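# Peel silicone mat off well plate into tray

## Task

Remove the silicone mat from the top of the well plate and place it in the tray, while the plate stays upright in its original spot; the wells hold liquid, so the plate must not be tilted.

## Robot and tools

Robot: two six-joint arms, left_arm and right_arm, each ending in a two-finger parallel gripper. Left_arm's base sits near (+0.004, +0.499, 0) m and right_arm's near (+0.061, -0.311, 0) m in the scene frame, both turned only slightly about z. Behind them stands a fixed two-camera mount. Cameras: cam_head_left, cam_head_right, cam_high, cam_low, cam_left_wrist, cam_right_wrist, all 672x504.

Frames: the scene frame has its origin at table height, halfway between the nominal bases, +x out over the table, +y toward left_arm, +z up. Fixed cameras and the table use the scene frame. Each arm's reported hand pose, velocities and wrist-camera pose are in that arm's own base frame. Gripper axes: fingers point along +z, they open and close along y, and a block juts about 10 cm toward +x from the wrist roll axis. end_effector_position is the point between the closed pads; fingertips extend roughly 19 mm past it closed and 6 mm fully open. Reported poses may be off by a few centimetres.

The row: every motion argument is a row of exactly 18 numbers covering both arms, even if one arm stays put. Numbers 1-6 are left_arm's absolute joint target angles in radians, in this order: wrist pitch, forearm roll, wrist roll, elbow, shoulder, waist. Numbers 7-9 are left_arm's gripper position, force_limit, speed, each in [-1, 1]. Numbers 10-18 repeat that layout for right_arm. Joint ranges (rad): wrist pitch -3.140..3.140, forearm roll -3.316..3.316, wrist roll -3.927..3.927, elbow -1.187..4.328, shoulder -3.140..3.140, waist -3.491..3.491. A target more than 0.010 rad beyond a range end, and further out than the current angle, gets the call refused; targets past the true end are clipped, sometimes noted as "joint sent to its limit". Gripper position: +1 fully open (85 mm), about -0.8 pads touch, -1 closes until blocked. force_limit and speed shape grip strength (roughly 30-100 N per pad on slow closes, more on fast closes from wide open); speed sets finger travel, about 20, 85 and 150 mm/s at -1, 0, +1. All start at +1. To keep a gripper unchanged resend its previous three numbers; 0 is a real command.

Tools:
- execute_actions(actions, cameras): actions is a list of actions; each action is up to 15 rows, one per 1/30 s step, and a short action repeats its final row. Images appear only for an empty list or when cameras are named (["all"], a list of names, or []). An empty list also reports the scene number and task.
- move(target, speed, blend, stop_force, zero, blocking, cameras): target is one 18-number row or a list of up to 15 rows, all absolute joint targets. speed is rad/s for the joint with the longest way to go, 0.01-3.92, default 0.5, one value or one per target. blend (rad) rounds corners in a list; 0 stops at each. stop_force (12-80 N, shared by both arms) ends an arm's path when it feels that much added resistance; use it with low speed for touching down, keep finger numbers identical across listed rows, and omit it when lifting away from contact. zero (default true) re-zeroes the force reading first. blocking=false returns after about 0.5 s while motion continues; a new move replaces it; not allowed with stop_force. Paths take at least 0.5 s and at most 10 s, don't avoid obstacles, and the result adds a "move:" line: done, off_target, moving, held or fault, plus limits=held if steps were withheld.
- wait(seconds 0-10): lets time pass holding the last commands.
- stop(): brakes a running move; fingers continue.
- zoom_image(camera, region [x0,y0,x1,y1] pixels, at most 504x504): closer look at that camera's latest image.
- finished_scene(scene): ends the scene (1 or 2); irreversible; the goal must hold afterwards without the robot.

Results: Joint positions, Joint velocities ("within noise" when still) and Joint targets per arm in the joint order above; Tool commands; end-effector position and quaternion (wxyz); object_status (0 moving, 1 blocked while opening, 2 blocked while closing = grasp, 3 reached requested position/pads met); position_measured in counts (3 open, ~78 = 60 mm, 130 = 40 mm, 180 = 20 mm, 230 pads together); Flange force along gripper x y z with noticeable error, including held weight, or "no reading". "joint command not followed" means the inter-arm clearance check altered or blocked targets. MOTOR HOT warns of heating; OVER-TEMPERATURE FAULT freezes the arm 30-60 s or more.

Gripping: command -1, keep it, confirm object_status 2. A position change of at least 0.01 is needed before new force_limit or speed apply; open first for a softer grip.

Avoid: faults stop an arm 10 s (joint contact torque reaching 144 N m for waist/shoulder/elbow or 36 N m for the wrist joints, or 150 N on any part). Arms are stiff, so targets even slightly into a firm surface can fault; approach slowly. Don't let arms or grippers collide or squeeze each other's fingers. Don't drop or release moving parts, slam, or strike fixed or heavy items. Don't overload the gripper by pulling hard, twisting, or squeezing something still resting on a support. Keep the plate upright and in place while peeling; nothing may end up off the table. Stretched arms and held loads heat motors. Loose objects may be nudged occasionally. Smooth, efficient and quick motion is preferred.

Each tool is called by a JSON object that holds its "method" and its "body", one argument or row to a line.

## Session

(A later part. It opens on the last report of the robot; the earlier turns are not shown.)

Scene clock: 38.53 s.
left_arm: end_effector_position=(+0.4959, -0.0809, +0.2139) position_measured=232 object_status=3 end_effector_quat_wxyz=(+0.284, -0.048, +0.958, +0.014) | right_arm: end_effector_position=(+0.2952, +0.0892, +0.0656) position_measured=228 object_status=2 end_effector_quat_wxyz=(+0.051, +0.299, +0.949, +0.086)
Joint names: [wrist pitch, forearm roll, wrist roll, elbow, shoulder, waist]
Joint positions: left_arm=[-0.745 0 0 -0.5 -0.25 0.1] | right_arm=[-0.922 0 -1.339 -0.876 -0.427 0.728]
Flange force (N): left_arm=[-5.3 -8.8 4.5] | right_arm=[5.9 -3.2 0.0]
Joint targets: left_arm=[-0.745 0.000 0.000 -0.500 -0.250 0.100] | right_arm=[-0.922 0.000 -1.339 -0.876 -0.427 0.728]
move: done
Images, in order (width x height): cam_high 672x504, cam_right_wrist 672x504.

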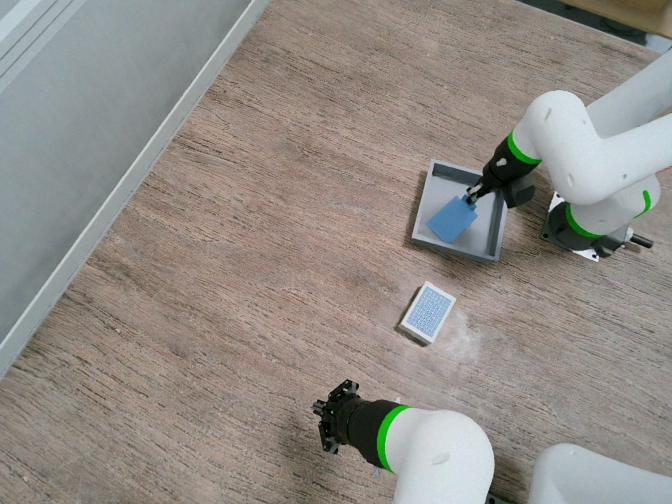

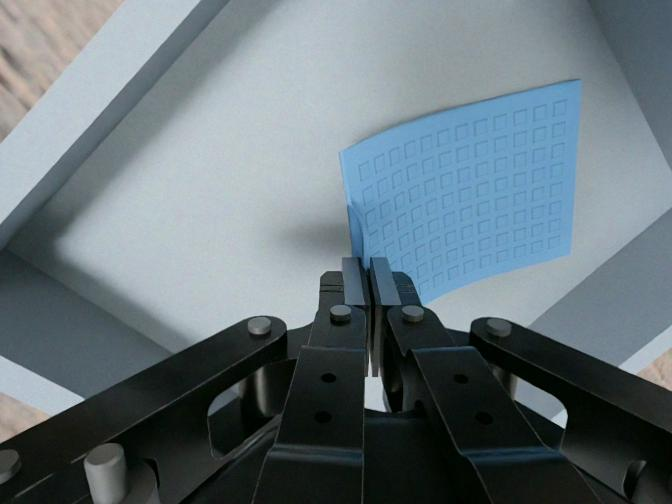

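{"method": "move", "body": {
  "target": [
    [-0.7449,0,0,-0.5,-0.25,0.1,-1,0,0,-0.9223,0,-1.3392,-0.8757,-0.4272,0.7284,0.1,-0.5,-0.7],
    [-0.7449,0,0,-0.5,-0.25,0.1,-1,0,0,-1.2183,0,-1.3392,-0.6,-0.48,0.7284,0.1,-0.5,-0.7],
    [-0.7449,0,0,-0.5,-0.25,0.1,-1,0,0,-1.2183,0,-1.3392,-0.5,-0.58,0.3,0.1,-0.5,-0.7]
  ],
  "speed": [0.3,0.25,0.5],
  "blend": [0,0.06,0],
  "cameras": ["cam_high","cam_low"]
}}

{"method": "zoom_image", "body": {
  "camera": "cam_high",
  "region": [370, 130, 520, 370]
}}

Scene clock: 42.60 s.
left_arm: end_effector_position=(+0.4959, -0.0809, +0.2139) position_measured=232 object_status=3 end_effector_quat_wxyz=(+0.284, -0.048, +0.958, +0.014) | right_arm: end_effector_position=(+0.3583, -0.0252, +0.2787) position_measured=117 object_status=3 end_effector_quat_wxyz=(+0.146, +0.485, +0.848, +0.157)
Joint names: [wrist pitch, forearm roll, wrist roll, elbow, shoulder, waist]
Joint positions: left_arm=[-0.745 0 0 -0.5 -0.25 0.1] | right_arm=[-1.218 0 -1.339 -0.5 -0.58 0.3]
Flange force (N): left_arm=[-5.5 -9.2 4.2] | right_arm=[4.1 -3.8 1.7]
Joint targets: left_arm=[-0.745 0.000 0.000 -0.500 -0.250 0.100] | right_arm=[-1.218 0.000 -1.339 -0.500 -0.580 0.300]
move: done
Images, in order (width x height): cam_high 672x504, cam_low 672x504.

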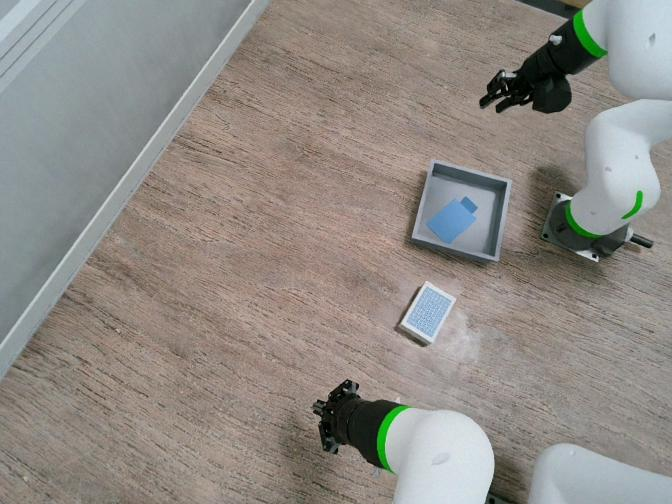

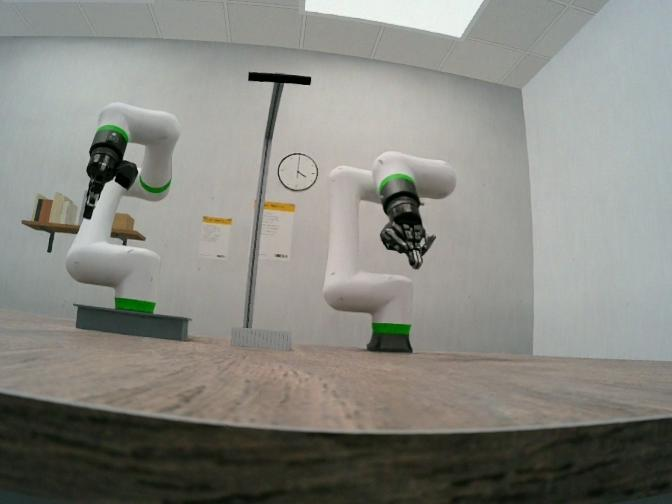

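Scaled by 2.100 from the camera's 672x504 image, which has a finer 960x720 frame.

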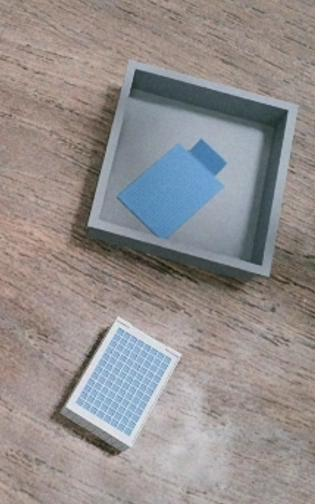

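{"method": "finished_scene", "body": {
  "scene": 2
}}

The scene is finished: the task was done.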